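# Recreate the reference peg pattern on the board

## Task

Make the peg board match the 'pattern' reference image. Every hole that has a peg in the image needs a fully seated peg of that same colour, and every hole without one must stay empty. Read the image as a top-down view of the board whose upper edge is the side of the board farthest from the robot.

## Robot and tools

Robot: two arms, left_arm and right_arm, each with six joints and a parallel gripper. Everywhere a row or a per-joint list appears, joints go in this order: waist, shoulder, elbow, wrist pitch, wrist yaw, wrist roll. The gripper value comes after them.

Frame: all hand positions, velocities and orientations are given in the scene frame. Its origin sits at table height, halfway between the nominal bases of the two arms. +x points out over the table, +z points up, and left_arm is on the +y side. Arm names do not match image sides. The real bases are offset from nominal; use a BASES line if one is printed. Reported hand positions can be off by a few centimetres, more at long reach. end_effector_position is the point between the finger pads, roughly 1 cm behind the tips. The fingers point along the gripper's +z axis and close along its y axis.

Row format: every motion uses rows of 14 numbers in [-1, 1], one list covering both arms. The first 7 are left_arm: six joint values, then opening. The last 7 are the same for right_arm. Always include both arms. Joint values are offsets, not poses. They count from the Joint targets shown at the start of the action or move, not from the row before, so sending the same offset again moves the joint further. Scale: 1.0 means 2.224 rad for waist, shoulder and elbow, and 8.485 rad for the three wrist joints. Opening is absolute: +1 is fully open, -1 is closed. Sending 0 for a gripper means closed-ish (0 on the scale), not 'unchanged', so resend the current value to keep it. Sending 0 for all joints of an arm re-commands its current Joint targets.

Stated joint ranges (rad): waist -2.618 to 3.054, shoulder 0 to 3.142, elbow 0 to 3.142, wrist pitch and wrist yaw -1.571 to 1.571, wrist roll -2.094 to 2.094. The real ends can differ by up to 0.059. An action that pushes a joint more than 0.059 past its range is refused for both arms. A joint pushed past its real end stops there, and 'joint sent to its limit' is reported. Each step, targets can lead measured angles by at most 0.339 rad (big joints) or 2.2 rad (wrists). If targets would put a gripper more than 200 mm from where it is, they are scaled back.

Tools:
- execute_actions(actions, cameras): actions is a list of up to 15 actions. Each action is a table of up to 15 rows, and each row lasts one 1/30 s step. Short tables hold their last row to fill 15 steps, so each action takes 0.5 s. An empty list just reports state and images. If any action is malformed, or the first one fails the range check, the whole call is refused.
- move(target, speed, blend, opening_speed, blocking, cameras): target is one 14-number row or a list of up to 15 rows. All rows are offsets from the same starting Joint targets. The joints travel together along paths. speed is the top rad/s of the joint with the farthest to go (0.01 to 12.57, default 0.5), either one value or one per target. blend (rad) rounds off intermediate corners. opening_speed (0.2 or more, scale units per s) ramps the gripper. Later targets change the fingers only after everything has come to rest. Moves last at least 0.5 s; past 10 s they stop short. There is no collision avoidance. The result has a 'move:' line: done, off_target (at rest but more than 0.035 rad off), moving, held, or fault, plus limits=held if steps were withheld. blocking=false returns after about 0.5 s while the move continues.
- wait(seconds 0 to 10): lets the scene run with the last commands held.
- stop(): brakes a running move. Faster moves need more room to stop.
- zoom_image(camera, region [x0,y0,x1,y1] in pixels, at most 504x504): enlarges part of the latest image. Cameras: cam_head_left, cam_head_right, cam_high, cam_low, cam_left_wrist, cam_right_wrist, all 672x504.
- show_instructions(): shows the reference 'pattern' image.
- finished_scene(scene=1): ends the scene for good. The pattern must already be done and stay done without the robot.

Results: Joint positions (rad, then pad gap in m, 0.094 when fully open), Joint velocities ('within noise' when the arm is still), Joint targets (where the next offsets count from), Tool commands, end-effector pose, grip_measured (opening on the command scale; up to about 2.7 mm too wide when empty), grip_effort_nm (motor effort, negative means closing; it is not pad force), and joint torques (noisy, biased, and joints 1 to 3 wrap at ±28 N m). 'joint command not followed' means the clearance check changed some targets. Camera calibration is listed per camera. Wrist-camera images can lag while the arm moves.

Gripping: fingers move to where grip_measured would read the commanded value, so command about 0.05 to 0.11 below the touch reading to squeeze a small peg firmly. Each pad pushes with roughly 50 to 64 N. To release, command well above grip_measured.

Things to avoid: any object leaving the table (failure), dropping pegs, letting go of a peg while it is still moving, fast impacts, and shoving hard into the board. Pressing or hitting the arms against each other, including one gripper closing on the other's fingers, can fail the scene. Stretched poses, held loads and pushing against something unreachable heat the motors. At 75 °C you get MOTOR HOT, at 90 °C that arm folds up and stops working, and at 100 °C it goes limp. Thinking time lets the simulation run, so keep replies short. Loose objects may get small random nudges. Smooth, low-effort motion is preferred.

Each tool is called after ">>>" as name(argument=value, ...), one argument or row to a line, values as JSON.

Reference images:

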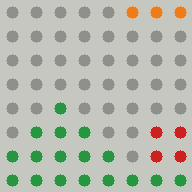

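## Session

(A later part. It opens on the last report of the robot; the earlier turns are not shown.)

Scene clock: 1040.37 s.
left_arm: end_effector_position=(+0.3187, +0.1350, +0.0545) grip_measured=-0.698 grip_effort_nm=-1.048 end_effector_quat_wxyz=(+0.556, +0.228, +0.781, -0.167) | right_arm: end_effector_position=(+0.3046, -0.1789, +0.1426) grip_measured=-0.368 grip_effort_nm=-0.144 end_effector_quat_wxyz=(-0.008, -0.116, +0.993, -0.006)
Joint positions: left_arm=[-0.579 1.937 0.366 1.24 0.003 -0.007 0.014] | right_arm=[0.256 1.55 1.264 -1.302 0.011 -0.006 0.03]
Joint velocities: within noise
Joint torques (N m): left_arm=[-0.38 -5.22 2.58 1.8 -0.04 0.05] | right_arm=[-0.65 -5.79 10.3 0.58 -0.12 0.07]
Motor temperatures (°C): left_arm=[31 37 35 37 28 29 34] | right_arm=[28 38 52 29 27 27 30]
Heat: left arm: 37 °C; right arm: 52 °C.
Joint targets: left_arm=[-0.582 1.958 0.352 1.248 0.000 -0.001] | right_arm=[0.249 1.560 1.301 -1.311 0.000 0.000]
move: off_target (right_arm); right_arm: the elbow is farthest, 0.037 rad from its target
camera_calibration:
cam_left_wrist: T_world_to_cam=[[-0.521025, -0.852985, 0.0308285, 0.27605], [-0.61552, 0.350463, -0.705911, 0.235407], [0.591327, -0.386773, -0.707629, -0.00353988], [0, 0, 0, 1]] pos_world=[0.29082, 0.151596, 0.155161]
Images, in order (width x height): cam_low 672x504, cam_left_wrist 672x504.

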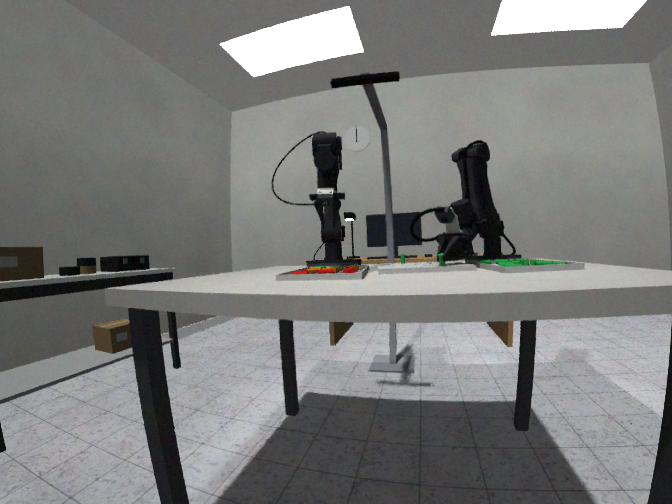

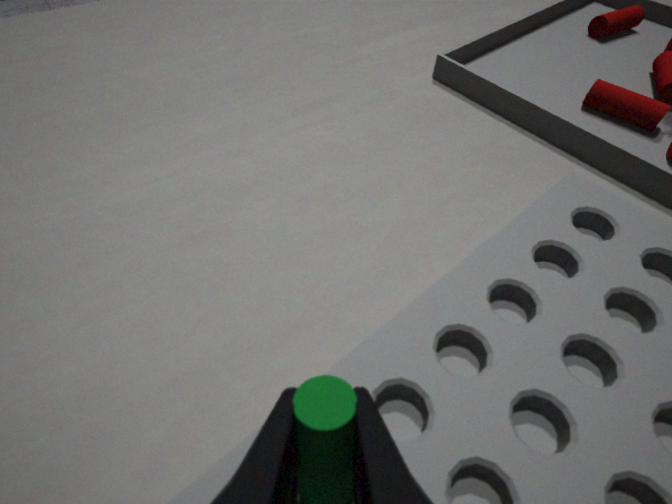

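>>> move(
  target=[
    [0,0,0,0,0,0,-0.45,0,0,0,0,0,0,-0.37],
    [0,-0.116,0,0,0,0,-0.45,0,0,0,0,0,0,-0.37],
    [0,-0.161,0.3813,-0.1824,0,0,-0.4,0,0,0,0,0,0,-0.37],
    [0,0.062,0.6888,-0.3061,0,0,-0.37,0,0,0,0,0,0,-0.37],
    [-0.0009,0.0853,0.5737,-0.2708,0,0,-0.37,0,0,0,0,0,0,-0.37],
  ],
  speed=[0.3,1,1.2,1.2,0.4],
  blend=[0,0,0.1,0,0],
  cameras=["cam_left_wrist"],
)

Scene clock: 1059.67 s.
left_arm: end_effector_position=(+0.3157, +0.1370, +0.0468) grip_measured=-0.372 grip_effort_nm=0.066 end_effector_quat_wxyz=(+0.004, +0.279, +0.960, -0.003) | right_arm: end_effector_position=(+0.3046, -0.1789, +0.1426) grip_measured=-0.368 grip_effort_nm=-0.144 end_effector_quat_wxyz=(-0.008, -0.116, +0.993, -0.006)
Joint positions: left_arm=[-0.579 2.128 1.637 -1.071 0.003 -0.007 0.03] | right_arm=[0.256 1.55 1.264 -1.302 0.011 -0.006 0.03]
Joint velocities: within noise
Joint torques (N m): left_arm=[-0.51 -9.81 6.11 0.21 -0.03 0.07] | right_arm=[-0.64 -5.75 10.32 0.59 -0.12 0.08]
Motor temperatures (°C): left_arm=[31 37 35 38 28 29 33] | right_arm=[28 38 52 29 27 27 30]
Heat: left arm: 38 °C; right arm: 52 °C.
Joint targets: left_arm=[-0.584 2.148 1.628 -1.050 0.000 -0.001] | right_arm=[0.249 1.560 1.301 -1.311 0.000 0.000]
move: off_target (right_arm); blend cut to 0 rad at target 3; right_arm: the elbow is farthest, 0.037 rad from its target
camera_calibration:
cam_left_wrist: T_world_to_cam=[[-0.510254, -0.859931, -0.012632, 0.276052], [-0.778581, 0.455644, 0.431509, 0.211244], [-0.365313, 0.230014, -0.90202, 0.220061], [0, 0, 0, 1]] pos_world=[0.385718, 0.090516, 0.110833]
Images, in order (width x height): cam_left_wrist 672x504.

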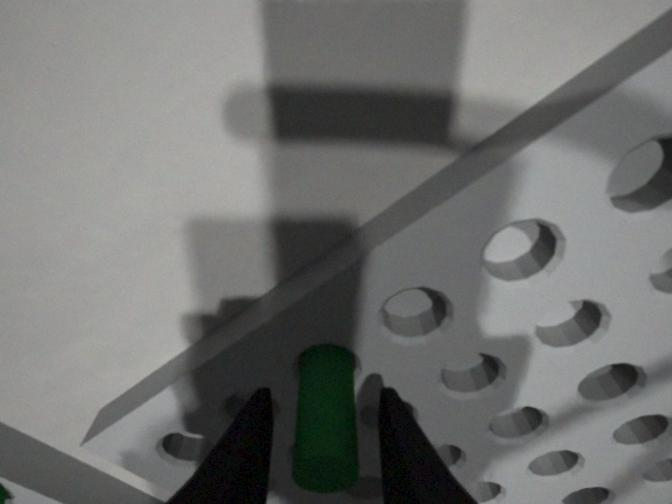

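>>> move(
  target=[
    [-0.0009,0,0,0,0,0,-0.85,0,0,0,0,0,0,-0.37],
    [-0.0009,-0.0126,0.0953,-0.0271,0,0,-0.85,0,0,0,0,0,0,-0.37],
    [-0.261,-0.1362,-0.1308,0.0035,0,-0.064,-0.85,0,0,0,0,0,0,-0.37],
  ],
  speed=[0.5,0.6,0.7],
  cameras=["cam_left_wrist"],
)

Scene clock: 1089.87 s.
left_arm: end_effector_position=(+0.1097, +0.0433, +0.0632) grip_measured=-0.693 grip_effort_nm=-1.043 end_effector_quat_wxyz=(-0.003, +0.309, +0.951, +0.000) | right_arm: end_effector_position=(+0.3046, -0.1789, +0.1426) grip_measured=-0.368 grip_effort_nm=-0.144 end_effector_quat_wxyz=(-0.008, -0.116, +0.993, -0.006)
Joint positions: left_arm=[-1.169 1.884 1.348 -1.039 0.005 -0.534 0.014] | right_arm=[0.256 1.55 1.264 -1.302 0.011 -0.006 0.03]
Joint velocities: within noise
Joint torques (N m): left_arm=[0.35 -12.78 5.79 0.15 -0.07 -0.09] | right_arm=[-0.65 -5.78 10.32 0.58 -0.12 0.08]
Motor temperatures (°C): left_arm=[30 38 36 35 28 29 33] | right_arm=[28 38 52 29 27 27 30]
Heat: left arm: 38 °C; right arm: 52 °C.
Joint targets: left_arm=[-1.164 1.845 1.337 -1.020 0.000 -0.544] | right_arm=[0.249 1.560 1.301 -1.312 0.000 0.000]
move: off_target (left_arm, right_arm); left_arm: the shoulder is farthest, 0.039 rad from its target; right_arm: the elbow is farthest, 0.037 rad from its target
camera_calibration:
cam_left_wrist: T_world_to_cam=[[-0.563785, -0.825801, -0.0141042, 0.0949683], [-0.743196, 0.499793, 0.444822, 0.0797873], [-0.360285, 0.261266, -0.895508, 0.178795], [0, 0, 0, 1]] pos_world=[0.177257, -0.00816534, 0.125961]
Images, in order (width x height): cam_left_wrist 672x504.

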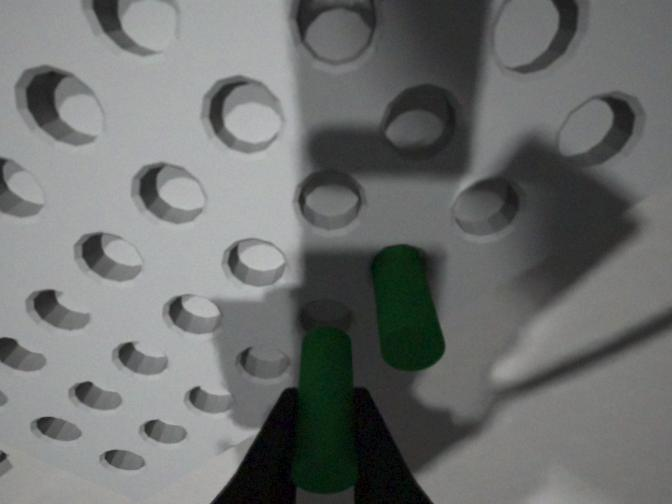

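>>> move(
  target=[0,0.0364,-0.018,0.0083,0,0,-0.85,0,0,0,0,0,0,-0.37],
  speed=0.12,
  cameras=["cam_left_wrist"],
)

Scene clock: 1108.53 s.
left_arm: end_effector_position=(+0.1101, +0.0422, +0.0459) grip_measured=-0.693 grip_effort_nm=-1.043 end_effector_quat_wxyz=(-0.003, +0.309, +0.951, -0.001) | right_arm: end_effector_position=(+0.3046, -0.1789, +0.1426) grip_measured=-0.368 grip_effort_nm=-0.149 end_effector_quat_wxyz=(-0.008, -0.116, +0.993, -0.006)
Joint positions: left_arm=[-1.169 1.908 1.308 -0.973 0.005 -0.535 0.014] | right_arm=[0.256 1.55 1.264 -1.302 0.011 -0.006 0.03]
Joint velocities: within noise
Joint torques (N m): left_arm=[0.44 -7.68 5.74 0.21 -0.07 -0.1] | right_arm=[-0.64 -5.76 10.32 0.58 -0.12 0.08]
Motor temperatures (°C): left_arm=[30 43 35 35 28 29 34] | right_arm=[28 38 52 29 27 27 30]
Heat: left arm: 43 °C; right arm: 52 °C.
Joint targets: left_arm=[-1.164 1.926 1.297 -0.950 0.000 -0.544] | right_arm=[0.249 1.560 1.301 -1.311 0.000 0.000]
move: off_target (right_arm); right_arm: the elbow is farthest, 0.037 rad from its target
camera_calibration:
cam_left_wrist: T_world_to_cam=[[-0.562824, -0.826474, -0.013052, 0.0939705], [-0.744093, 0.499721, 0.443401, 0.088532], [-0.359937, 0.259269, -0.896228, 0.163894], [0, 0, 0, 1]] pos_world=[0.177756, -0.00906978, 0.108858]
Images, in order (width x height): cam_left_wrist 672x504.

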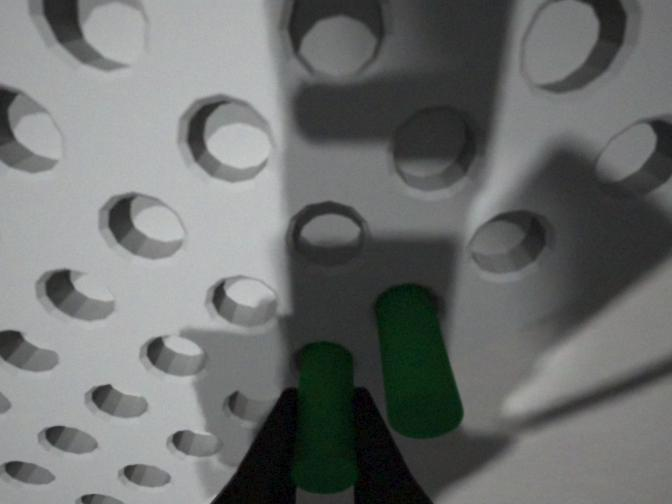

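>>> move(
  target=[
    [0,0,0,0,0,0,-0.5,0,0,0,0,0,0,-0.37],
    [0,-0.0477,0.071,-0.0212,0,0,-0.5,0,0,0,0,0,0,-0.37],
    [0.4744,0.0288,0.04,-0.0035,0,-0.0766,-0.37,0,0,0,0,0,0,-0.37],
  ],
  speed=[0.3,0.5,1],
  cameras=["cam_left_wrist","cam_head_right"],
)

Scene clock: 1129.10 s.
left_arm: end_effector_position=(+0.3346, +0.3205, +0.0463) grip_measured=-0.372 grip_effort_nm=0.066 end_effector_quat_wxyz=(+0.000, -0.515, +0.857, -0.004) | right_arm: end_effector_position=(+0.3046, -0.1789, +0.1426) grip_measured=-0.368 grip_effort_nm=-0.149 end_effector_quat_wxyz=(-0.008, -0.116, +0.993, -0.006)
Joint positions: left_arm=[-0.105 1.97 1.397 -0.992 0.007 -1.18 0.03] | right_arm=[0.256 1.55 1.264 -1.302 0.011 -0.006 0.03]
Joint velocities: within noise
Joint torques (N m): left_arm=[-0.42 -8.17 5.76 0.14 -0.08 -0.19] | right_arm=[-0.64 -5.76 10.33 0.58 -0.12 0.08]
Motor temperatures (°C): left_arm=[30 39 35 34 28 29 34] | right_arm=[28 38 52 29 27 27 30]
Heat: left arm: 39 °C; right arm: 52 °C.
Joint targets: left_arm=[-0.109 1.990 1.386 -0.979 0.000 -1.193] | right_arm=[0.249 1.560 1.301 -1.312 0.000 0.000]
move: off_target (right_arm); right_arm: the elbow is farthest, 0.037 rad from its target
camera_calibration:
cam_left_wrist: T_world_to_cam=[[0.896183, -0.443604, -0.00842909, -0.16081], [-0.394194, -0.804796, 0.443751, 0.417263], [-0.203633, -0.39436, -0.89611, 0.330066], [0, 0, 0, 1]] pos_world=[0.375811, 0.394641, 0.109259]
Images, in order (width x height): cam_head_right 672x504, cam_left_wrist 672x504.

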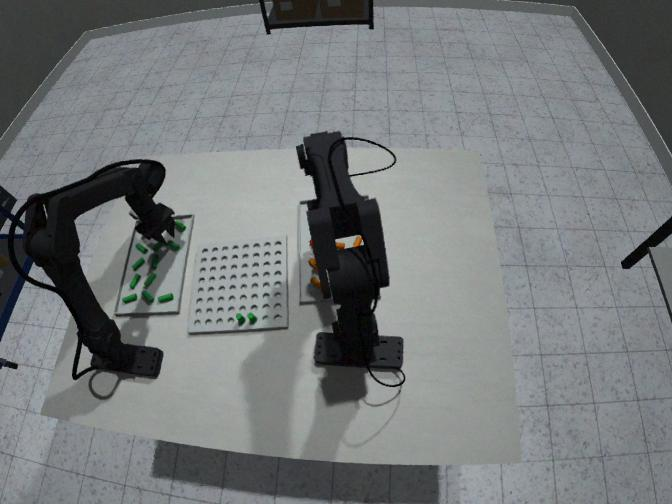

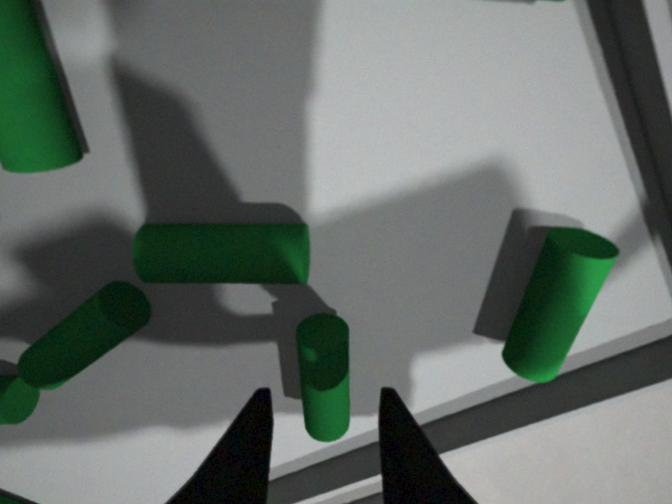

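>>> move(
  target=[
    [-0.0047,0.0175,-0.0301,0.0127,0,0,-0.37,0,0,0,0,0,0,-0.37],
    [-0.0047,0.0175,-0.0301,0.0127,0,0,-0.85,0,0,0,0,0,0,-0.37],
    [-0.0047,-0.0472,0.0782,-0.0236,0,0,-0.85,0,0,0,0,0,0,-0.37],
    [-0.1308,-0.1529,-0.0836,0.0447,0,0.1052,-0.85,0,0,0,0,0,0,-0.37],
    [-0.2127,-0.2203,-0.3534,0.1743,0,0.1406,-0.85,0,0,0,0,0,0,-0.37],
  ],
  speed=[0.3,0.5,0.5,1.2,1.2],
  cameras=["cam_left_wrist"],
)

Scene clock: 1170.03 s.
left_arm: end_effector_position=(+0.3357, +0.1233, +0.1334) grip_measured=-0.694 grip_effort_nm=-1.048 end_effector_quat_wxyz=(+0.512, +0.236, +0.811, -0.156) | right_arm: end_effector_position=(+0.3046, -0.1789, +0.1426) grip_measured=-0.368 grip_effort_nm=-0.144 end_effector_quat_wxyz=(-0.008, -0.116, +0.993, -0.006)
Joint positions: left_arm=[-0.579 1.529 0.612 0.476 0.007 -0.009 0.014] | right_arm=[0.256 1.55 1.264 -1.302 0.011 -0.006 0.03]
Joint velocities: within noise
Joint torques (N m): left_arm=[-0.29 -8.88 6.2 1.91 -0.08 0.09] | right_arm=[-0.66 -5.75 10.32 0.58 -0.12 0.07]
Motor temperatures (°C): left_arm=[30 37 35 34 28 29 33] | right_arm=[28 38 52 29 27 27 30]
Heat: left arm: 37 °C; right arm: 52 °C.
Joint targets: left_arm=[-0.582 1.500 0.600 0.500 0.000 -0.001] | right_arm=[0.249 1.560 1.301 -1.311 0.000 0.000]
move: off_target (right_arm); target 2's new numbers were sent with left_arm's wrist pitch 0.038 rad from that target; right_arm: the elbow is farthest, 0.037 rad from its target
camera_calibration:
cam_left_wrist: T_world_to_cam=[[-0.520192, -0.85345, 0.0319918, 0.272101], [-0.677694, 0.38969, -0.623596, 0.310758], [0.519741, -0.34607, -0.781092, 0.0664571], [0, 0, 0, 1]] pos_world=[0.317603, 0.134124, 0.236992]
Images, in order (width x height): cam_left_wrist 672x504.

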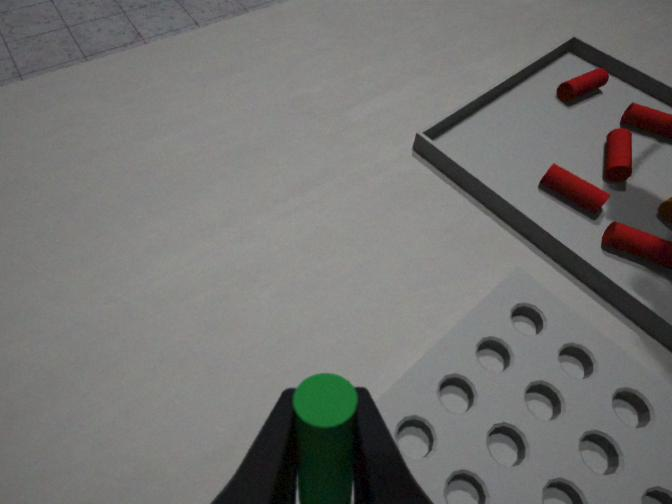

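>>> move(
  target=[
    [0,0.1664,-0.1115,0.0742,0,0,-0.85,0,0,0,0,0,0,-0.37],
    [0,0.205,-0.1115,0.0879,0,0,-0.85,0,0,0,0,0,0,-0.37],
    [0,0.205,-0.1115,0.0879,0,0,-0.45,0,0,0,0,0,0,-0.37],
    [0,0.0899,-0.1115,0.0879,0,0,-0.45,0,0,0,0,0,0,-0.37],
    [0,0.045,0.2698,-0.0943,0,0,-0.45,0,0,0,0,0,0,-0.37],
    [0,0.268,0.5773,-0.2179,0,0,-0.37,0,0,0,0,0,0,-0.37],
    [-0.0009,0.2914,0.4622,-0.1827,0,0,-0.37,0,0,0,0,0,0,-0.37],
  ],
  speed=[0.8,0.12,0.5,1,1.2,1.2,0.4],
  cameras=["cam_left_wrist"],
)

Scene clock: 1188.60 s.
left_arm: end_effector_position=(+0.3155, +0.1372, +0.0466) grip_measured=-0.372 grip_effort_nm=0.061 end_effector_quat_wxyz=(+0.003, +0.279, +0.960, -0.002) | right_arm: end_effector_position=(+0.3046, -0.1789, +0.1426) grip_measured=-0.368 grip_effort_nm=-0.144 end_effector_quat_wxyz=(-0.008, -0.116, +0.993, -0.006)
Joint positions: left_arm=[-0.579 2.129 1.637 -1.071 0.003 -0.007 0.03] | right_arm=[0.256 1.55 1.264 -1.302 0.011 -0.006 0.03]
Joint velocities: within noise
Joint torques (N m): left_arm=[-0.62 -9.85 6.05 0.2 -0.02 0.05] | right_arm=[-0.65 -5.78 10.35 0.58 -0.12 0.07]
Motor temperatures (°C): left_arm=[30 38 35 36 28 29 33] | right_arm=[28 38 52 29 27 27 30]
Heat: left arm: 38 °C; right arm: 52 °C.
Joint targets: left_arm=[-0.584 2.148 1.628 -1.051 0.000 -0.001] | right_arm=[0.249 1.560 1.301 -1.311 0.000 0.000]
move: off_target (right_arm); right_arm: the elbow is farthest, 0.037 rad from its target
camera_calibration:
cam_left_wrist: T_world_to_cam=[[-0.510226, -0.85994, -0.0131307, 0.27613], [-0.778276, 0.455168, 0.432561, 0.211014], [-0.366, 0.230924, -0.901509, 0.219949], [0, 0, 0, 1]] pos_world=[0.385617, 0.0906174, 0.110635]
Images, in order (width x height): cam_left_wrist 672x504.

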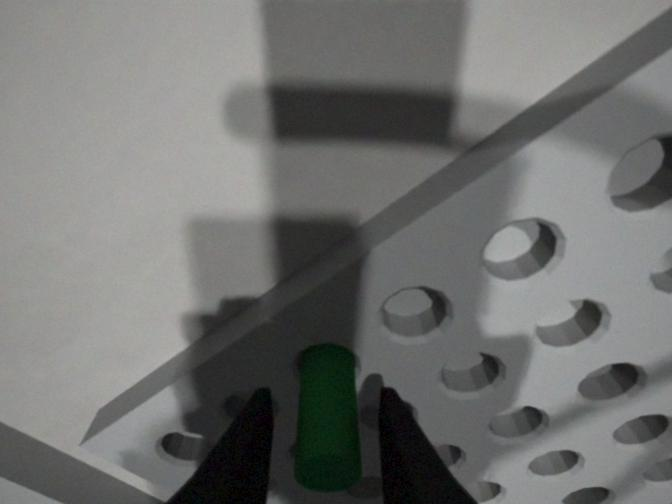

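>>> move(
  target=[
    [-0.0009,0,0,0,0,0,-0.85,0,0,0,0,0,0,-0.37],
    [-0.0009,-0.0126,0.0953,-0.0271,0,0,-0.85,0,0,0,0,0,0,-0.37],
    [-0.2217,-0.1214,-0.1099,0.0021,0,-0.0541,-0.85,0,0,0,0,0,0,-0.37],
    [-0.2217,-0.0872,-0.1315,0.0103,0,-0.0541,-0.85,0,0,0,0,0,0,-0.37],
  ],
  speed=[0.5,0.6,0.7,0.1],
  cameras=["cam_left_wrist"],
)

Scene clock: 1212.90 s.
left_arm: end_effector_position=(+0.1409, +0.0481, +0.0460) grip_measured=-0.693 grip_effort_nm=-1.043 end_effector_quat_wxyz=(-0.001, +0.308, +0.951, -0.001) | right_arm: end_effector_position=(+0.3046, -0.1789, +0.1426) grip_measured=-0.368 grip_effort_nm=-0.144 end_effector_quat_wxyz=(-0.008, -0.116, +0.993, -0.006)
Joint positions: left_arm=[-1.083 1.935 1.347 -0.983 0.003 -0.451 0.014] | right_arm=[0.256 1.55 1.264 -1.302 0.011 -0.006 0.03]
Joint velocities: within noise
Joint torques (N m): left_arm=[0.38 -7.8 5.81 0.16 -0.04 -0.1] | right_arm=[-0.65 -5.78 10.32 0.58 -0.12 0.07]
Motor temperatures (°C): left_arm=[30 39 35 34 28 29 33] | right_arm=[28 38 52 29 27 27 30]
Heat: left arm: 39 °C; right arm: 52 °C.
Joint targets: left_arm=[-1.078 1.955 1.336 -0.963 0.000 -0.460] | right_arm=[0.249 1.560 1.301 -1.311 0.000 0.000]
move: off_target (right_arm); right_arm: the elbow is farthest, 0.037 rad from its target
camera_calibration:
cam_left_wrist: T_world_to_cam=[[-0.561203, -0.827557, -0.0141873, 0.115993], [-0.74618, 0.498452, 0.441318, 0.108908], [-0.358144, 0.258255, -0.897238, 0.173388], [0, 0, 0, 1]] pos_world=[0.208458, -0.00307345, 0.109153]
Images, in order (width x height): cam_left_wrist 672x504.

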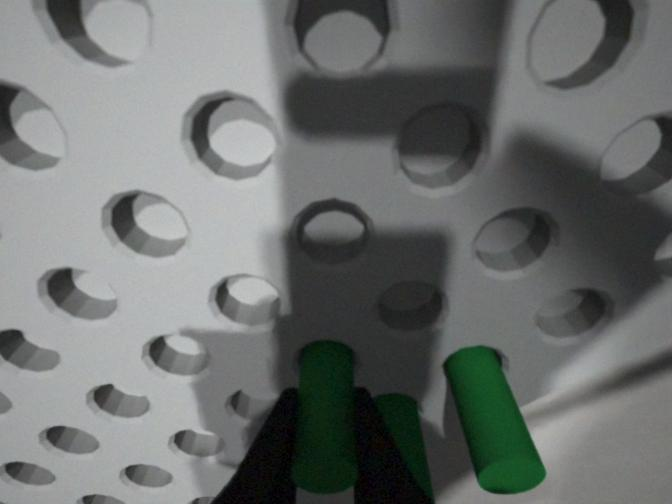

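>>> move(
  target=[
    [0,0,0,0,0,0,-0.5,0,0,0,0,0,0,-0.37],
    [0,-0.0477,0.071,-0.0212,0,0,-0.5,0,0,0,0,0,0,-0.37],
    [0.4371,0.1484,0.2397,-0.0238,0,-0.0741,-0.37,0,0,0,0,0,0,-0.37],
  ],
  speed=[0.3,0.5,1],
  cameras=["cam_left_wrist"],
)

Scene clock: 1241.80 s.
left_arm: end_effector_position=(+0.4086, +0.3132, +0.0434) grip_measured=-0.372 grip_effort_nm=0.066 end_effector_quat_wxyz=(+0.000, -0.469, +0.883, -0.002) | right_arm: end_effector_position=(+0.3046, -0.1789, +0.1426) grip_measured=-0.368 grip_effort_nm=-0.144 end_effector_quat_wxyz=(-0.008, -0.116, +0.993, -0.006)
Joint positions: left_arm=[-0.107 2.262 1.84 -1.148 0.003 -1.076 0.03] | right_arm=[0.256 1.55 1.264 -1.302 0.011 -0.006 0.03]
Joint velocities: within noise
Joint torques (N m): left_arm=[0.23 -10.73 9.81 -0.2 -0.01 -0.16] | right_arm=[-0.65 -5.76 10.32 0.58 -0.11 0.07]
Motor temperatures (°C): left_arm=[30 38 35 34 28 29 34] | right_arm=[28 38 52 29 27 27 30]
Heat: left arm: 38 °C; right arm: 52 °C.
Joint targets: left_arm=[-0.105 2.284 1.869 -1.165 0.000 -1.088] | right_arm=[0.249 1.560 1.301 -1.311 0.000 0.000]
move: off_target (right_arm); right_arm: the elbow is farthest, 0.037 rad from its target
camera_calibration:
cam_left_wrist: T_world_to_cam=[[0.844365, -0.535604, -0.0132806, -0.180125], [-0.475743, -0.760935, 0.441188, 0.461583], [-0.246408, -0.366205, -0.897317, 0.348361], [0, 0, 0, 1]] pos_world=[0.457525, 0.38233, 0.106553]
Images, in order (width x height): cam_left_wrist 672x504.

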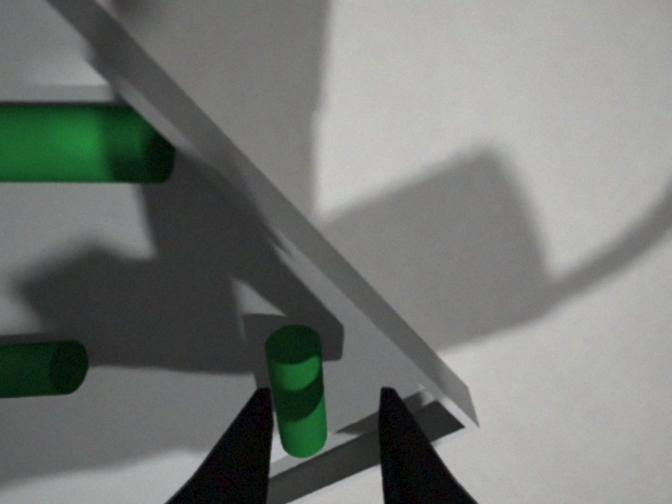

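>>> move(
  target=[
    [-0.0018,0,0,0,0,0,-0.5,0,0,0,0,0,0,-0.37],
    [-0.0018,-0.0076,-0.0769,0.018,0,0,-0.5,0,0,0,0,0,0,-0.37],
    [-0.0018,-0.0076,-0.0769,0.018,0,0,-0.85,0,0,0,0,0,0,-0.37],
    [-0.0018,-0.0558,0.0229,-0.0112,0,0,-0.85,0,0,0,0,0,0,-0.37],
    [-0.1326,-0.2851,-0.3008,0.0666,0,0.0929,-0.85,0,0,0,0,0,0,-0.37],
    [-0.2145,-0.3525,-0.5706,0.1962,0,0.1282,-0.85,0,0,0,0,0,0,-0.37],
  ],
  speed=[0.3,0.3,0.5,0.5,1.2,1.2],
  cameras=["cam_left_wrist"],
)

Scene clock: 1276.70 s.
left_arm: end_effector_position=(+0.3356, +0.1233, +0.1332) grip_measured=-0.694 grip_effort_nm=-1.043 end_effector_quat_wxyz=(+0.512, +0.237, +0.811, -0.157) | right_arm: end_effector_position=(+0.3046, -0.1789, +0.1426) grip_measured=-0.368 grip_effort_nm=-0.149 end_effector_quat_wxyz=(-0.008, -0.116, +0.993, -0.006)
Joint positions: left_arm=[-0.578 1.529 0.611 0.476 0.008 -0.009 0.014] | right_arm=[0.256 1.55 1.264 -1.302 0.011 -0.006 0.03]
Joint velocities: within noise
Joint torques (N m): left_arm=[-0.36 -8.9 6.3 1.9 -0.1 0.11] | right_arm=[-0.65 -5.76 10.3 0.58 -0.12 0.08]
Motor temperatures (°C): left_arm=[30 39 36 34 28 29 33] | right_arm=[28 38 53 29 27 27 30]
Heat: left arm: 39 °C; right arm: 53 °C.
Joint targets: left_arm=[-0.582 1.500 0.599 0.500 0.000 0.000] | right_arm=[0.249 1.560 1.301 -1.311 0.000 0.000]
move: off_target (right_arm); target 3's new numbers were sent with left_arm's wrist pitch 0.045 rad from that target; right_arm: the elbow is farthest, 0.037 rad from its target
camera_calibration:
cam_left_wrist: T_world_to_cam=[[-0.520853, -0.853042, 0.0321287, 0.272262], [-0.677637, 0.390278, -0.623291, 0.310356], [0.519154, -0.346414, -0.78133, 0.0666772], [0, 0, 0, 1]] pos_world=[0.317502, 0.134224, 0.236792]
Images, in order (width x height): cam_left_wrist 672x504.

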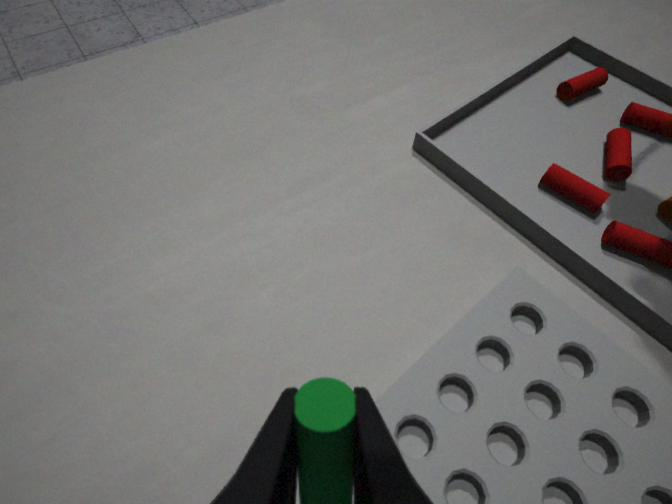

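Same stage script.

>>> move(
  target=[
    [0,0.1664,-0.1115,0.0742,0,0,-0.85,0,0,0,0,0,0,-0.37],
    [0,0.205,-0.1115,0.0879,0,0,-0.85,0,0,0,0,0,0,-0.37],
    [0,0.205,-0.1115,0.0879,0,0,-0.45,0,0,0,0,0,0,-0.37],
    [0,0.0899,-0.1115,0.0879,0,0,-0.45,0,0,0,0,0,0,-0.37],
    [0,0.045,0.2698,-0.0943,0,0,-0.45,0,0,0,0,0,0,-0.37],
    [0,0.268,0.5773,-0.2179,0,0,-0.37,0,0,0,0,0,0,-0.37],
    [-0.0009,0.2914,0.4622,-0.1827,0,0,-0.37,0,0,0,0,0,0,-0.37],
  ],
  speed=[0.8,0.12,0.5,1,1.2,1.2,0.4],
  cameras=["cam_left_wrist","cam_head_right"],
)

Scene clock: 1294.03 s.
left_arm: end_effector_position=(+0.3155, +0.1373, +0.0464) grip_measured=-0.372 grip_effort_nm=0.066 end_effector_quat_wxyz=(+0.003, +0.279, +0.960, -0.002) | right_arm: end_effector_position=(+0.3045, -0.1789, +0.1426) grip_measured=-0.368 grip_effort_nm=-0.144 end_effector_quat_wxyz=(-0.008, -0.116, +0.993, -0.006)
Joint positions: left_arm=[-0.578 2.129 1.637 -1.071 0.003 -0.007 0.03] | right_arm=[0.256 1.55 1.264 -1.302 0.011 -0.006 0.03]
Joint velocities: within noise
Joint torques (N m): left_arm=[-0.42 -9.78 6.06 0.21 -0.04 0.07] | right_arm=[-0.65 -5.76 10.32 0.59 -0.11 0.07]
Motor temperatures (°C): left_arm=[30 38 36 36 28 29 33] | right_arm=[28 38 53 29 27 27 30]
Heat: left arm: 38 °C; right arm: 53 °C.
Joint targets: left_arm=[-0.584 2.149 1.628 -1.050 0.000 -0.001] | right_arm=[0.249 1.560 1.301 -1.312 0.000 0.000]
move: off_target (right_arm); right_arm: the elbow is farthest, 0.037 rad from its target
camera_calibration:
cam_left_wrist: T_world_to_cam=[[-0.509954, -0.860107, -0.0127483, 0.276114], [-0.778062, 0.454888, 0.43324, 0.210841], [-0.366834, 0.230851, -0.901188, 0.219889], [0, 0, 0, 1]] pos_world=[0.385515, 0.0908169, 0.110337]
Images, in order (width x height): cam_head_right 672x504, cam_left_wrist 672x504.

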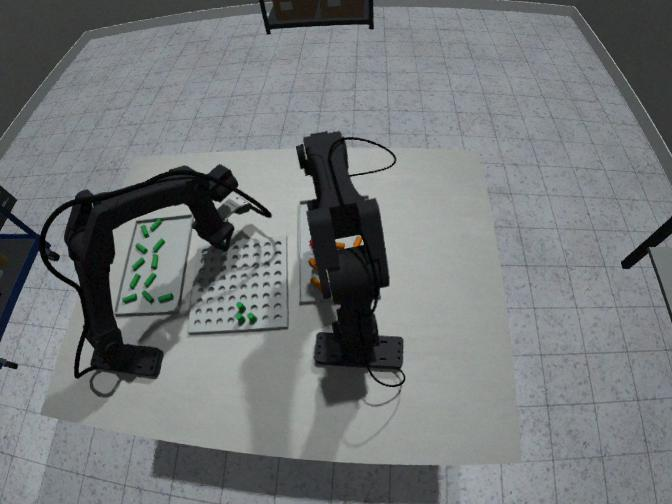

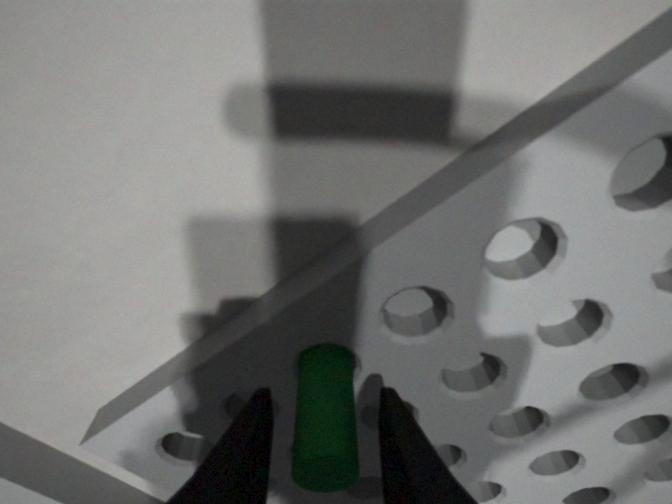

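>>> move(
  target=[
    [-0.0009,0,0,0,0,0,-0.85,0,0,0,0,0,0,-0.37],
    [-0.0009,-0.0126,0.0953,-0.0271,0,0,-0.85,0,0,0,0,0,0,-0.37],
    [-0.2485,-0.1835,-0.1915,0.0073,0,-0.0613,-0.85,0,0,0,0,0,0,-0.37],
    [-0.2485,-0.1493,-0.2131,0.0156,0,-0.0613,-0.85,0,0,0,0,0,0,-0.37],
  ],
  speed=[0.5,0.6,0.8,0.12],
  cameras=["cam_left_wrist"],
)

Scene clock: 1316.00 s.
left_arm: end_effector_position=(+0.1061, +0.0738, +0.0456) grip_measured=-0.693 grip_effort_nm=-1.043 end_effector_quat_wxyz=(-0.002, +0.307, +0.952, +0.000) | right_arm: end_effector_position=(+0.3045, -0.1789, +0.1426) grip_measured=-0.368 grip_effort_nm=-0.144 end_effector_quat_wxyz=(-0.008, -0.116, +0.993, -0.006)
Joint positions: left_arm=[-1.142 1.8 1.165 -0.938 0.003 -0.511 0.014] | right_arm=[0.256 1.55 1.264 -1.302 0.011 -0.006 0.03]
Joint velocities: within noise
Joint torques (N m): left_arm=[0.29 -6.91 5.49 0.17 -0.05 -0.13] | right_arm=[-0.66 -5.75 10.32 0.58 -0.12 0.07]
Motor temperatures (°C): left_arm=[30 39 36 34 28 29 33] | right_arm=[28 38 53 29 27 27 30]
Heat: left arm: 39 °C; right arm: 53 °C.
Joint targets: left_arm=[-1.137 1.816 1.154 -0.918 0.000 -0.521] | right_arm=[0.249 1.560 1.301 -1.312 0.000 0.000]
move: off_target (right_arm); right_arm: the elbow is farthest, 0.037 rad from its target
camera_calibration:
cam_left_wrist: T_world_to_cam=[[-0.559617, -0.828629, -0.0142487, 0.117669], [-0.746613, 0.496616, 0.442653, 0.0704641], [-0.359719, 0.258355, -0.89658, 0.153997], [0, 0, 0, 1]] pos_world=[0.173855, 0.0227246, 0.108556]
Images, in order (width x height): cam_left_wrist 672x504.

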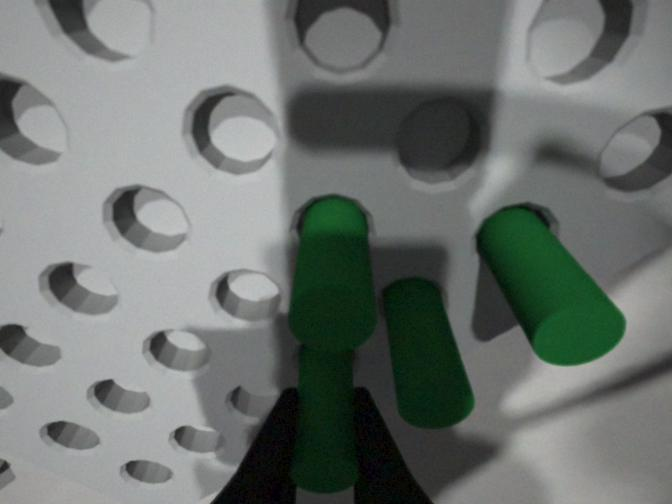

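>>> move(
  target=[
    [0,0,0,0,0,0,-0.5,0,0,0,0,0,0,-0.37],
    [0,-0.0477,0.071,-0.0212,0,0,-0.5,0,0,0,0,0,0,-0.37],
    [0.5067,0.076,0.1196,-0.007,0,0.1149,-0.37,0,0,0,0,0,0,-0.37],
  ],
  speed=[0.3,0.5,1.2],
  cameras=["cam_left_wrist"],
)

Scene clock: 1330.37 s.
left_arm: end_effector_position=(+0.3335, +0.3587, +0.0460) grip_measured=-0.372 grip_effort_nm=0.061 end_effector_quat_wxyz=(-0.001, +0.219, +0.976, +0.003) | right_arm: end_effector_position=(+0.3046, -0.1789, +0.1426) grip_measured=-0.368 grip_effort_nm=-0.144 end_effector_quat_wxyz=(-0.008, -0.116, +0.993, -0.006)
Joint positions: left_arm=[-0.006 1.966 1.39 -0.996 -0.007 0.442 0.03] | right_arm=[0.256 1.55 1.264 -1.302 0.011 -0.006 0.03]
Joint velocities: within noise
Joint torques (N m): left_arm=[-0.16 -8.23 9.68 0.15 0.05 0.16] | right_arm=[-0.65 -5.78 10.32 0.59 -0.12 0.08]
Motor temperatures (°C): left_arm=[30 38 36 34 28 29 33] | right_arm=[28 38 53 29 27 27 30]
Heat: left arm: 38 °C; right arm: 53 °C.
Joint targets: left_arm=[-0.010 1.985 1.420 -0.978 0.000 0.454] | right_arm=[0.249 1.560 1.301 -1.311 0.000 0.000]
move: off_target (right_arm); right_arm: the elbow is farthest, 0.037 rad from its target
camera_calibration:
cam_left_wrist: T_world_to_cam=[[-0.400381, -0.916088, -0.0218578, 0.459628], [-0.825456, 0.350207, 0.442693, 0.177297], [-0.397891, 0.195288, -0.896407, 0.197898], [0, 0, 0, 1]] pos_world=[0.409119, 0.320322, 0.108955]
Images, in order (width x height): cam_left_wrist 672x504.

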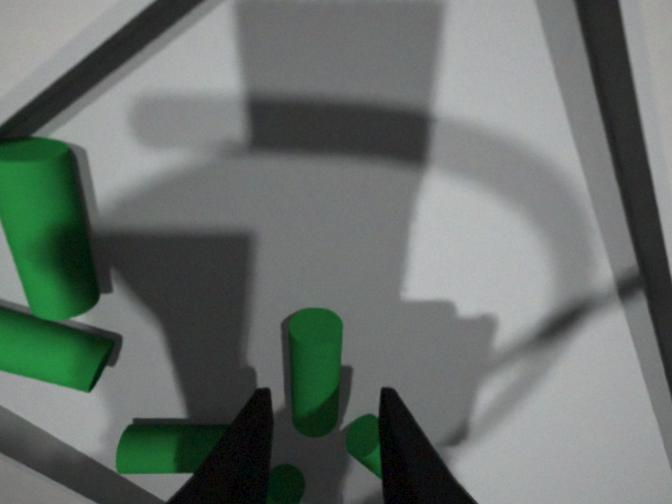

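>>> move(
  target=[
    [0.0045,0.0157,-0.0508,0.0131,0,0.0012,-0.45,0,0,0,0,0,0,-0.37],
    [0.0045,0.0157,-0.0508,0.0131,0,0.0012,-0.85,0,0,0,0,0,0,-0.37],
    [0.0045,-0.0472,0.0585,-0.0226,0,0.0012,-0.85,0,0,0,0,0,0,-0.37],
    [-0.1304,-0.1506,-0.0989,0.0445,0,-0.03,-0.85,0,0,0,0,0,0,-0.37],
    [-0.2572,-0.2181,-0.3687,0.1742,0,-0.0535,-0.85,0,0,0,0,0,0,-0.37],
  ],
  speed=[0.3,0.5,0.5,1.2,1.2],
  cameras=["cam_left_wrist"],
)

Scene clock: 1350.93 s.
left_arm: end_effector_position=(+0.3369, +0.1252, +0.1332) grip_measured=-0.693 grip_effort_nm=-1.038 end_effector_quat_wxyz=(+0.515, +0.242, +0.809, -0.145) | right_arm: end_effector_position=(+0.3045, -0.1789, +0.1426) grip_measured=-0.368 grip_effort_nm=-0.149 end_effector_quat_wxyz=(-0.008, -0.116, +0.993, -0.006)
Joint positions: left_arm=[-0.579 1.529 0.611 0.477 -0.007 0.012 0.014] | right_arm=[0.256 1.55 1.264 -1.302 0.011 -0.006 0.03]
Joint velocities: within noise
Joint torques (N m): left_arm=[-0.2 -8.88 6.27 1.89 0.06 -0.17] | right_arm=[-0.65 -5.76 10.32 0.59 -0.12 0.08]
Motor temperatures (°C): left_arm=[30 38 37 34 28 29 33] | right_arm=[28 38 53 29 27 27 30]
Heat: left arm: 38 °C; right arm: 53 °C.
Joint targets: left_arm=[-0.582 1.501 0.599 0.500 0.000 0.000] | right_arm=[0.249 1.560 1.301 -1.311 0.000 0.000]
move: off_target (right_arm); right_arm: the elbow is farthest, 0.037 rad from its target
camera_calibration:
cam_left_wrist: T_world_to_cam=[[-0.517785, -0.855481, 0.00715951, 0.277142], [-0.670485, 0.400589, -0.624482, 0.30701], [0.531364, -0.328148, -0.781007, 0.0602412], [0, 0, 0, 1]] pos_world=[0.317336, 0.133873, 0.236787]
Images, in order (width x height): cam_left_wrist 672x504.

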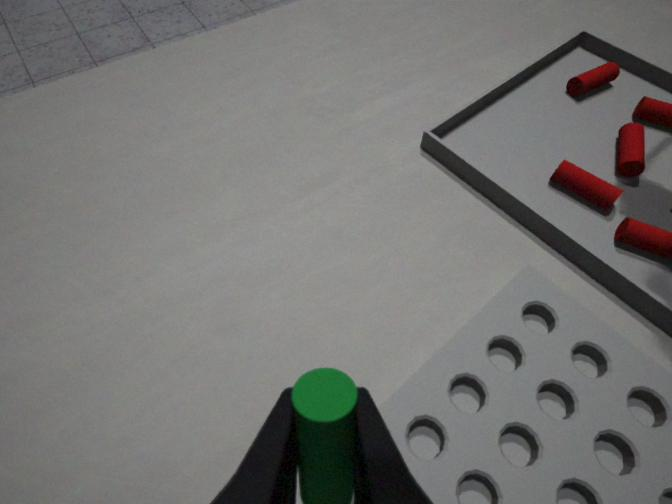

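>>> move(
  target=[
    [0,0.1664,-0.1115,0.0742,0.0018,-0.003,-0.85,0,0,0,0,0,0,-0.37],
    [0,0.207,-0.1115,0.0879,0.0018,-0.003,-0.85,0,0,0,0,0,0,-0.37],
    [0,0.207,-0.1115,0.0879,0.0018,-0.003,-0.45,0,0,0,0,0,0,-0.37],
    [0,0.0899,-0.1115,0.0879,0,0,-0.45,0,0,0,0,0,0,-0.37],
    [0,0.045,0.2698,-0.0943,0,0,-0.45,0,0,0,0,0,0,-0.37],
    [0,0.268,0.5773,-0.2179,0,0,-0.37,0,0,0,0,0,0,-0.37],
    [-0.0009,0.2914,0.4622,-0.1827,0,0,-0.37,0,0,0,0,0,0,-0.37],
  ],
  speed=[0.8,0.12,0.5,1,1.2,1.2,0.4],
  cameras=["cam_left_wrist"],
)

Scene clock: 1369.03 s.
left_arm: end_effector_position=(+0.3155, +0.1371, +0.0465) grip_measured=-0.372 grip_effort_nm=0.051 end_effector_quat_wxyz=(+0.004, +0.280, +0.960, -0.002) | right_arm: end_effector_position=(+0.3045, -0.1789, +0.1426) grip_measured=-0.368 grip_effort_nm=-0.144 end_effector_quat_wxyz=(-0.008, -0.116, +0.993, -0.006)
Joint positions: left_arm=[-0.579 2.129 1.637 -1.071 0.002 -0.006 0.03] | right_arm=[0.256 1.55 1.264 -1.302 0.011 -0.006 0.03]
Joint velocities: within noise
Joint torques (N m): left_arm=[-0.35 -9.61 6.26 0.23 -0.04 0.05] | right_arm=[-0.66 -5.76 10.32 0.59 -0.12 0.07]
Motor temperatures (°C): left_arm=[30 38 36 36 28 29 33] | right_arm=[28 38 53 29 27 27 30]
Heat: left arm: 38 °C; right arm: 53 °C.
Joint targets: left_arm=[-0.584 2.148 1.628 -1.050 0.000 0.000] | right_arm=[0.249 1.560 1.301 -1.311 0.000 0.000]
move: off_target (right_arm); right_arm: the elbow is farthest, 0.037 rad from its target
camera_calibration:
cam_left_wrist: T_world_to_cam=[[-0.510872, -0.859551, -0.0135135, 0.276164], [-0.778179, 0.455714, 0.43216, 0.211029], [-0.365305, 0.231294, -0.901696, 0.219587], [0, 0, 0, 1]] pos_world=[0.385518, 0.0904188, 0.110534]
Images, in order (width x height): cam_left_wrist 672x504.

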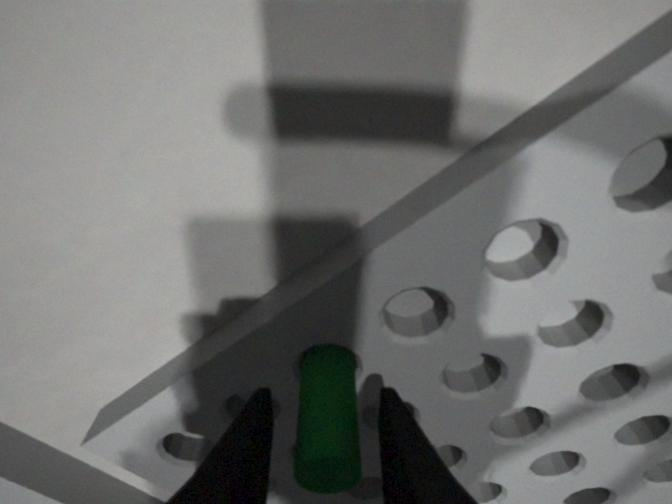

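>>> move(
  target=[
    [-0.0009,0,0,0,0,0,-0.85,0,0,0,0,0,0,-0.37],
    [-0.0009,-0.0126,0.0953,-0.0271,0,0,-0.85,0,0,0,0,0,0,-0.37],
    [-0.1686,-0.1479,-0.1461,0.0046,0,-0.0403,-0.85,0,0,0,0,0,0,-0.37],
    [-0.1686,-0.1138,-0.1677,0.0128,0,-0.0403,-0.85,0,0,0,0,0,0,-0.37],
  ],
  speed=[0.5,0.6,0.8,0.12],
  cameras=["cam_left_wrist"],
)

Scene clock: 1381.83 s.
left_arm: end_effector_position=(+0.1677, +0.0836, +0.0460) grip_measured=-0.693 grip_effort_nm=-1.053 end_effector_quat_wxyz=(+0.000, +0.307, +0.952, -0.001) | right_arm: end_effector_position=(+0.3046, -0.1789, +0.1426) grip_measured=-0.368 grip_effort_nm=-0.149 end_effector_quat_wxyz=(-0.008, -0.116, +0.993, -0.006)
Joint positions: left_arm=[-0.962 1.877 1.267 -0.96 0.001 -0.333 0.014] | right_arm=[0.256 1.55 1.264 -1.302 0.011 -0.006 0.03]
Joint velocities: within noise
Joint torques (N m): left_arm=[0.27 -7.39 5.56 0.16 -0.01 -0.05] | right_arm=[-0.65 -5.78 10.3 0.58 -0.11 0.08]
Motor temperatures (°C): left_arm=[30 39 36 35 28 29 33] | right_arm=[28 38 53 29 27 27 30]
Heat: left arm: 39 °C; right arm: 53 °C.
Joint targets: left_arm=[-0.959 1.895 1.255 -0.941 0.000 -0.342] | right_arm=[0.249 1.560 1.301 -1.312 0.000 0.000]
move: off_target (right_arm); right_arm: the elbow is farthest, 0.037 rad from its target
camera_calibration:
cam_left_wrist: T_world_to_cam=[[-0.558967, -0.829065, -0.0143931, 0.160203], [-0.748439, 0.496984, 0.439143, 0.111796], [-0.356925, 0.256239, -0.898302, 0.173814], [0, 0, 0, 1]] pos_world=[0.235259, 0.0327205, 0.109349]
Images, in order (width x height): cam_left_wrist 672x504.

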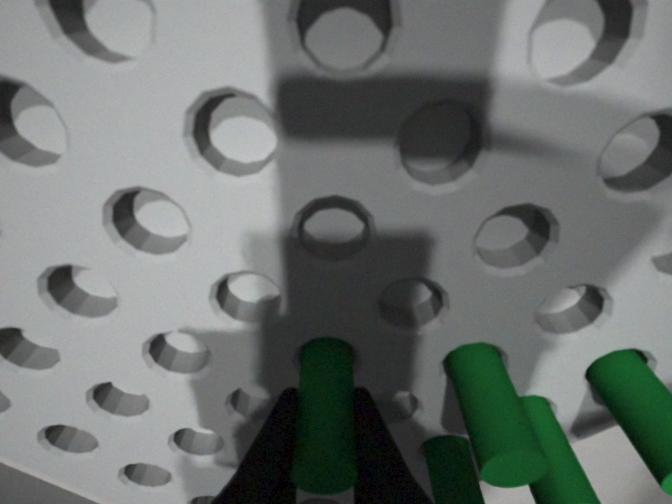

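>>> move(
  target=[
    [0,0,0,0,0,0,-0.5,0,0,0,0,0,0,-0.37],
    [0,-0.0477,0.071,-0.0212,0,0,-0.5,0,0,0,0,0,0,-0.37],
    [0.4789,0.1754,0.2761,-0.0264,0,0.1137,-0.37,0,0,0,0,0,0,-0.37],
  ],
  speed=[0.3,0.5,1.2],
  cameras=["cam_left_wrist"],
)

Scene clock: 1420.90 s.
left_arm: end_effector_position=(+0.4068, +0.4075, +0.0428) grip_measured=-0.372 grip_effort_nm=0.061 end_effector_quat_wxyz=(-0.003, +0.248, +0.969, +0.005) | right_arm: end_effector_position=(+0.3046, -0.1789, +0.1426) grip_measured=-0.368 grip_effort_nm=-0.149 end_effector_quat_wxyz=(-0.008, -0.116, +0.993, -0.006)
Joint positions: left_arm=[0.104 2.263 1.84 -1.151 -0.011 0.61 0.03] | right_arm=[0.256 1.55 1.264 -1.302 0.011 -0.006 0.03]
Joint velocities: within noise
Joint torques (N m): left_arm=[0.18 -10.56 9.89 -0.19 0.1 0.11] | right_arm=[-0.64 -5.75 10.32 0.59 -0.12 0.07]
Motor temperatures (°C): left_arm=[30 38 36 33 28 29 34] | right_arm=[28 38 53 29 27 27 30]
Heat: left arm: 38 °C; right arm: 53 °C.
Joint targets: left_arm=[0.106 2.285 1.869 -1.165 0.000 0.623] | right_arm=[0.249 1.560 1.301 -1.312 0.000 0.000]
move: off_target (right_arm); right_arm: the elbow is farthest, 0.037 rad from its target
camera_calibration:
cam_left_wrist: T_world_to_cam=[[-0.452924, -0.891227, -0.0239605, 0.544967], [-0.802203, 0.395661, 0.447127, 0.193999], [-0.389012, 0.221736, -0.894149, 0.200245], [0, 0, 0, 1]] pos_world=[0.480353, 0.36453, 0.105364]
Images, in order (width x height): cam_left_wrist 672x504.

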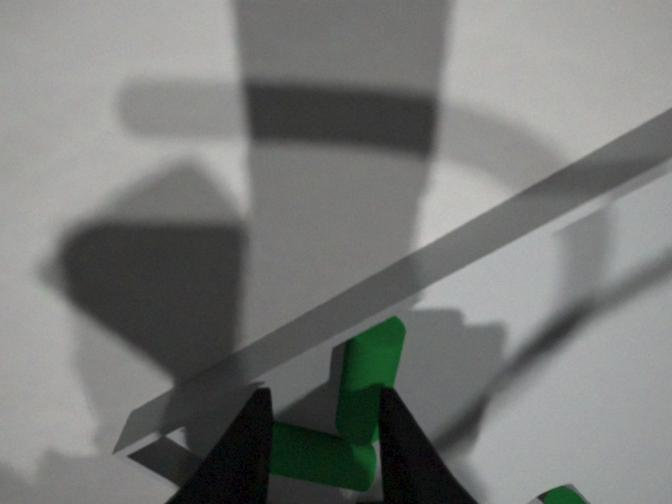

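>>> move(
  target=[
    [0.0436,-0.0854,-0.0935,0.0083,0,-0.1265,-0.37,0,0,0,0,0,0,-0.37],
  ],
  speed=1,
  cameras=["cam_left_wrist"],
)

Scene clock: 1442.30 s.
left_arm: end_effector_position=(+0.3707, +0.4416, +0.0518) grip_measured=-0.371 grip_effort_nm=0.061 end_effector_quat_wxyz=(-0.004, -0.317, +0.948, +0.004) | right_arm: end_effector_position=(+0.3046, -0.1789, +0.1426) grip_measured=-0.368 grip_effort_nm=-0.144 end_effector_quat_wxyz=(-0.008, -0.116, +0.993, -0.006)
Joint positions: left_arm=[0.2 2.139 1.674 -1.115 -0.007 -0.441 0.03] | right_arm=[0.256 1.55 1.264 -1.302 0.011 -0.006 0.03]
Joint velocities: within noise
Joint torques (N m): left_arm=[0.21 -15.57 5.76 0.14 0.04 -0.12] | right_arm=[-0.62 -5.78 10.3 0.58 -0.12 0.07]
Motor temperatures (°C): left_arm=[30 39 37 33 28 29 33] | right_arm=[28 38 53 29 27 27 30]
Heat: left arm: 39 °C; right arm: 53 °C.
Joint targets: left_arm=[0.203 2.096 1.661 -1.095 0.000 -0.450] | right_arm=[0.249 1.560 1.301 -1.311 0.000 0.000]
move: off_target (left_arm, right_arm); left_arm: the shoulder is farthest, 0.044 rad from its target; right_arm: the elbow is farthest, 0.037 rad from its target
camera_calibration:
cam_left_wrist: T_world_to_cam=[[0.625616, -0.779693, -0.026147, 0.110244], [-0.691758, -0.56993, 0.443454, 0.533157], [-0.360659, -0.259344, -0.895916, 0.388657], [0, 0, 0, 1]] pos_world=[0.440018, 0.490615, 0.114656]
Images, in order (width x height): cam_left_wrist 672x504.

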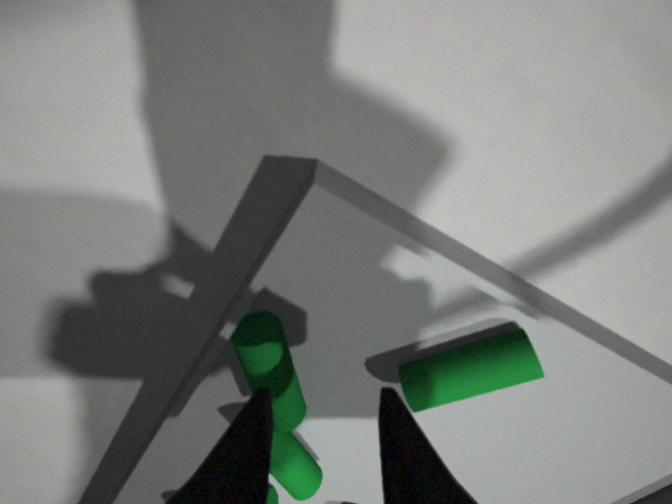

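>>> move(
  target=[
    [-0.0598,0.0603,0.058,-0.0047,0,0.1203,-0.37,0,0,0,0,0,0,-0.37],
    [-0.0598,0.0733,0.0108,0.0104,0,0.1203,-0.37,0,0,0,0,0,0,-0.37],
    [-0.0598,0.0733,0.0108,0.0104,0,0.1203,-0.85,0,0,0,0,0,0,-0.37],
    [-0.0598,0.0243,0.1277,-0.023,0,0.1203,-0.85,0,0,0,0,0,0,-0.37],
    [-0.2262,-0.2005,-0.2073,0.0583,0,0.0766,-0.85,0,0,0,0,0,0,-0.37],
    [-0.353,-0.268,-0.4771,0.188,0.0014,0.0509,-0.85,0,0,0,0,0,0,-0.37],
  ],
  speed=[1,0.3,0.5,0.5,1.2,1.2],
  cameras=["cam_left_wrist"],
)

Scene clock: 1495.93 s.
left_arm: end_effector_position=(+0.3362, +0.1239, +0.1338) grip_measured=-0.695 grip_effort_nm=-1.043 end_effector_quat_wxyz=(+0.513, +0.236, +0.811, -0.154) | right_arm: end_effector_position=(+0.3045, -0.1789, +0.1426) grip_measured=-0.368 grip_effort_nm=-0.149 end_effector_quat_wxyz=(-0.008, -0.116, +0.993, -0.006)
Joint positions: left_arm=[-0.579 1.528 0.611 0.477 0.001 -0.008 0.014] | right_arm=[0.256 1.55 1.264 -1.302 0.011 -0.006 0.03]
Joint velocities: within noise
Joint torques (N m): left_arm=[-0.24 -8.9 6.34 1.91 0.11 -0.15] | right_arm=[-0.65 -5.78 10.33 0.58 -0.12 0.07]
Motor temperatures (°C): left_arm=[30 41 35 33 28 29 33] | right_arm=[28 38 53 29 27 27 30]
Heat: left arm: 41 °C; right arm: 53 °C.
Joint targets: left_arm=[-0.582 1.500 0.599 0.501 0.012 -0.018] | right_arm=[0.249 1.560 1.301 -1.312 0.000 0.000]
move: off_target (right_arm); right_arm: the elbow is farthest, 0.037 rad from its target
camera_calibration:
cam_left_wrist: T_world_to_cam=[[-0.516901, -0.855598, 0.0276805, 0.272625], [-0.676929, 0.388739, -0.625019, 0.311055], [0.524005, -0.341811, -0.780118, 0.0646347], [0, 0, 0, 1]] pos_world=[0.317614, 0.134431, 0.237292]
Images, in order (width x height): cam_left_wrist 672x504.

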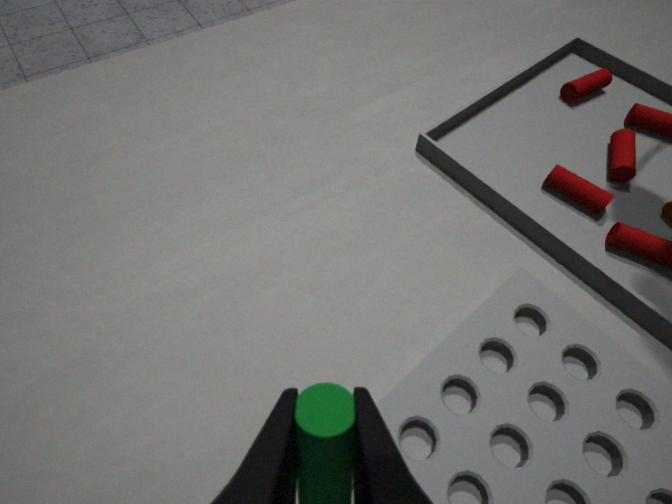

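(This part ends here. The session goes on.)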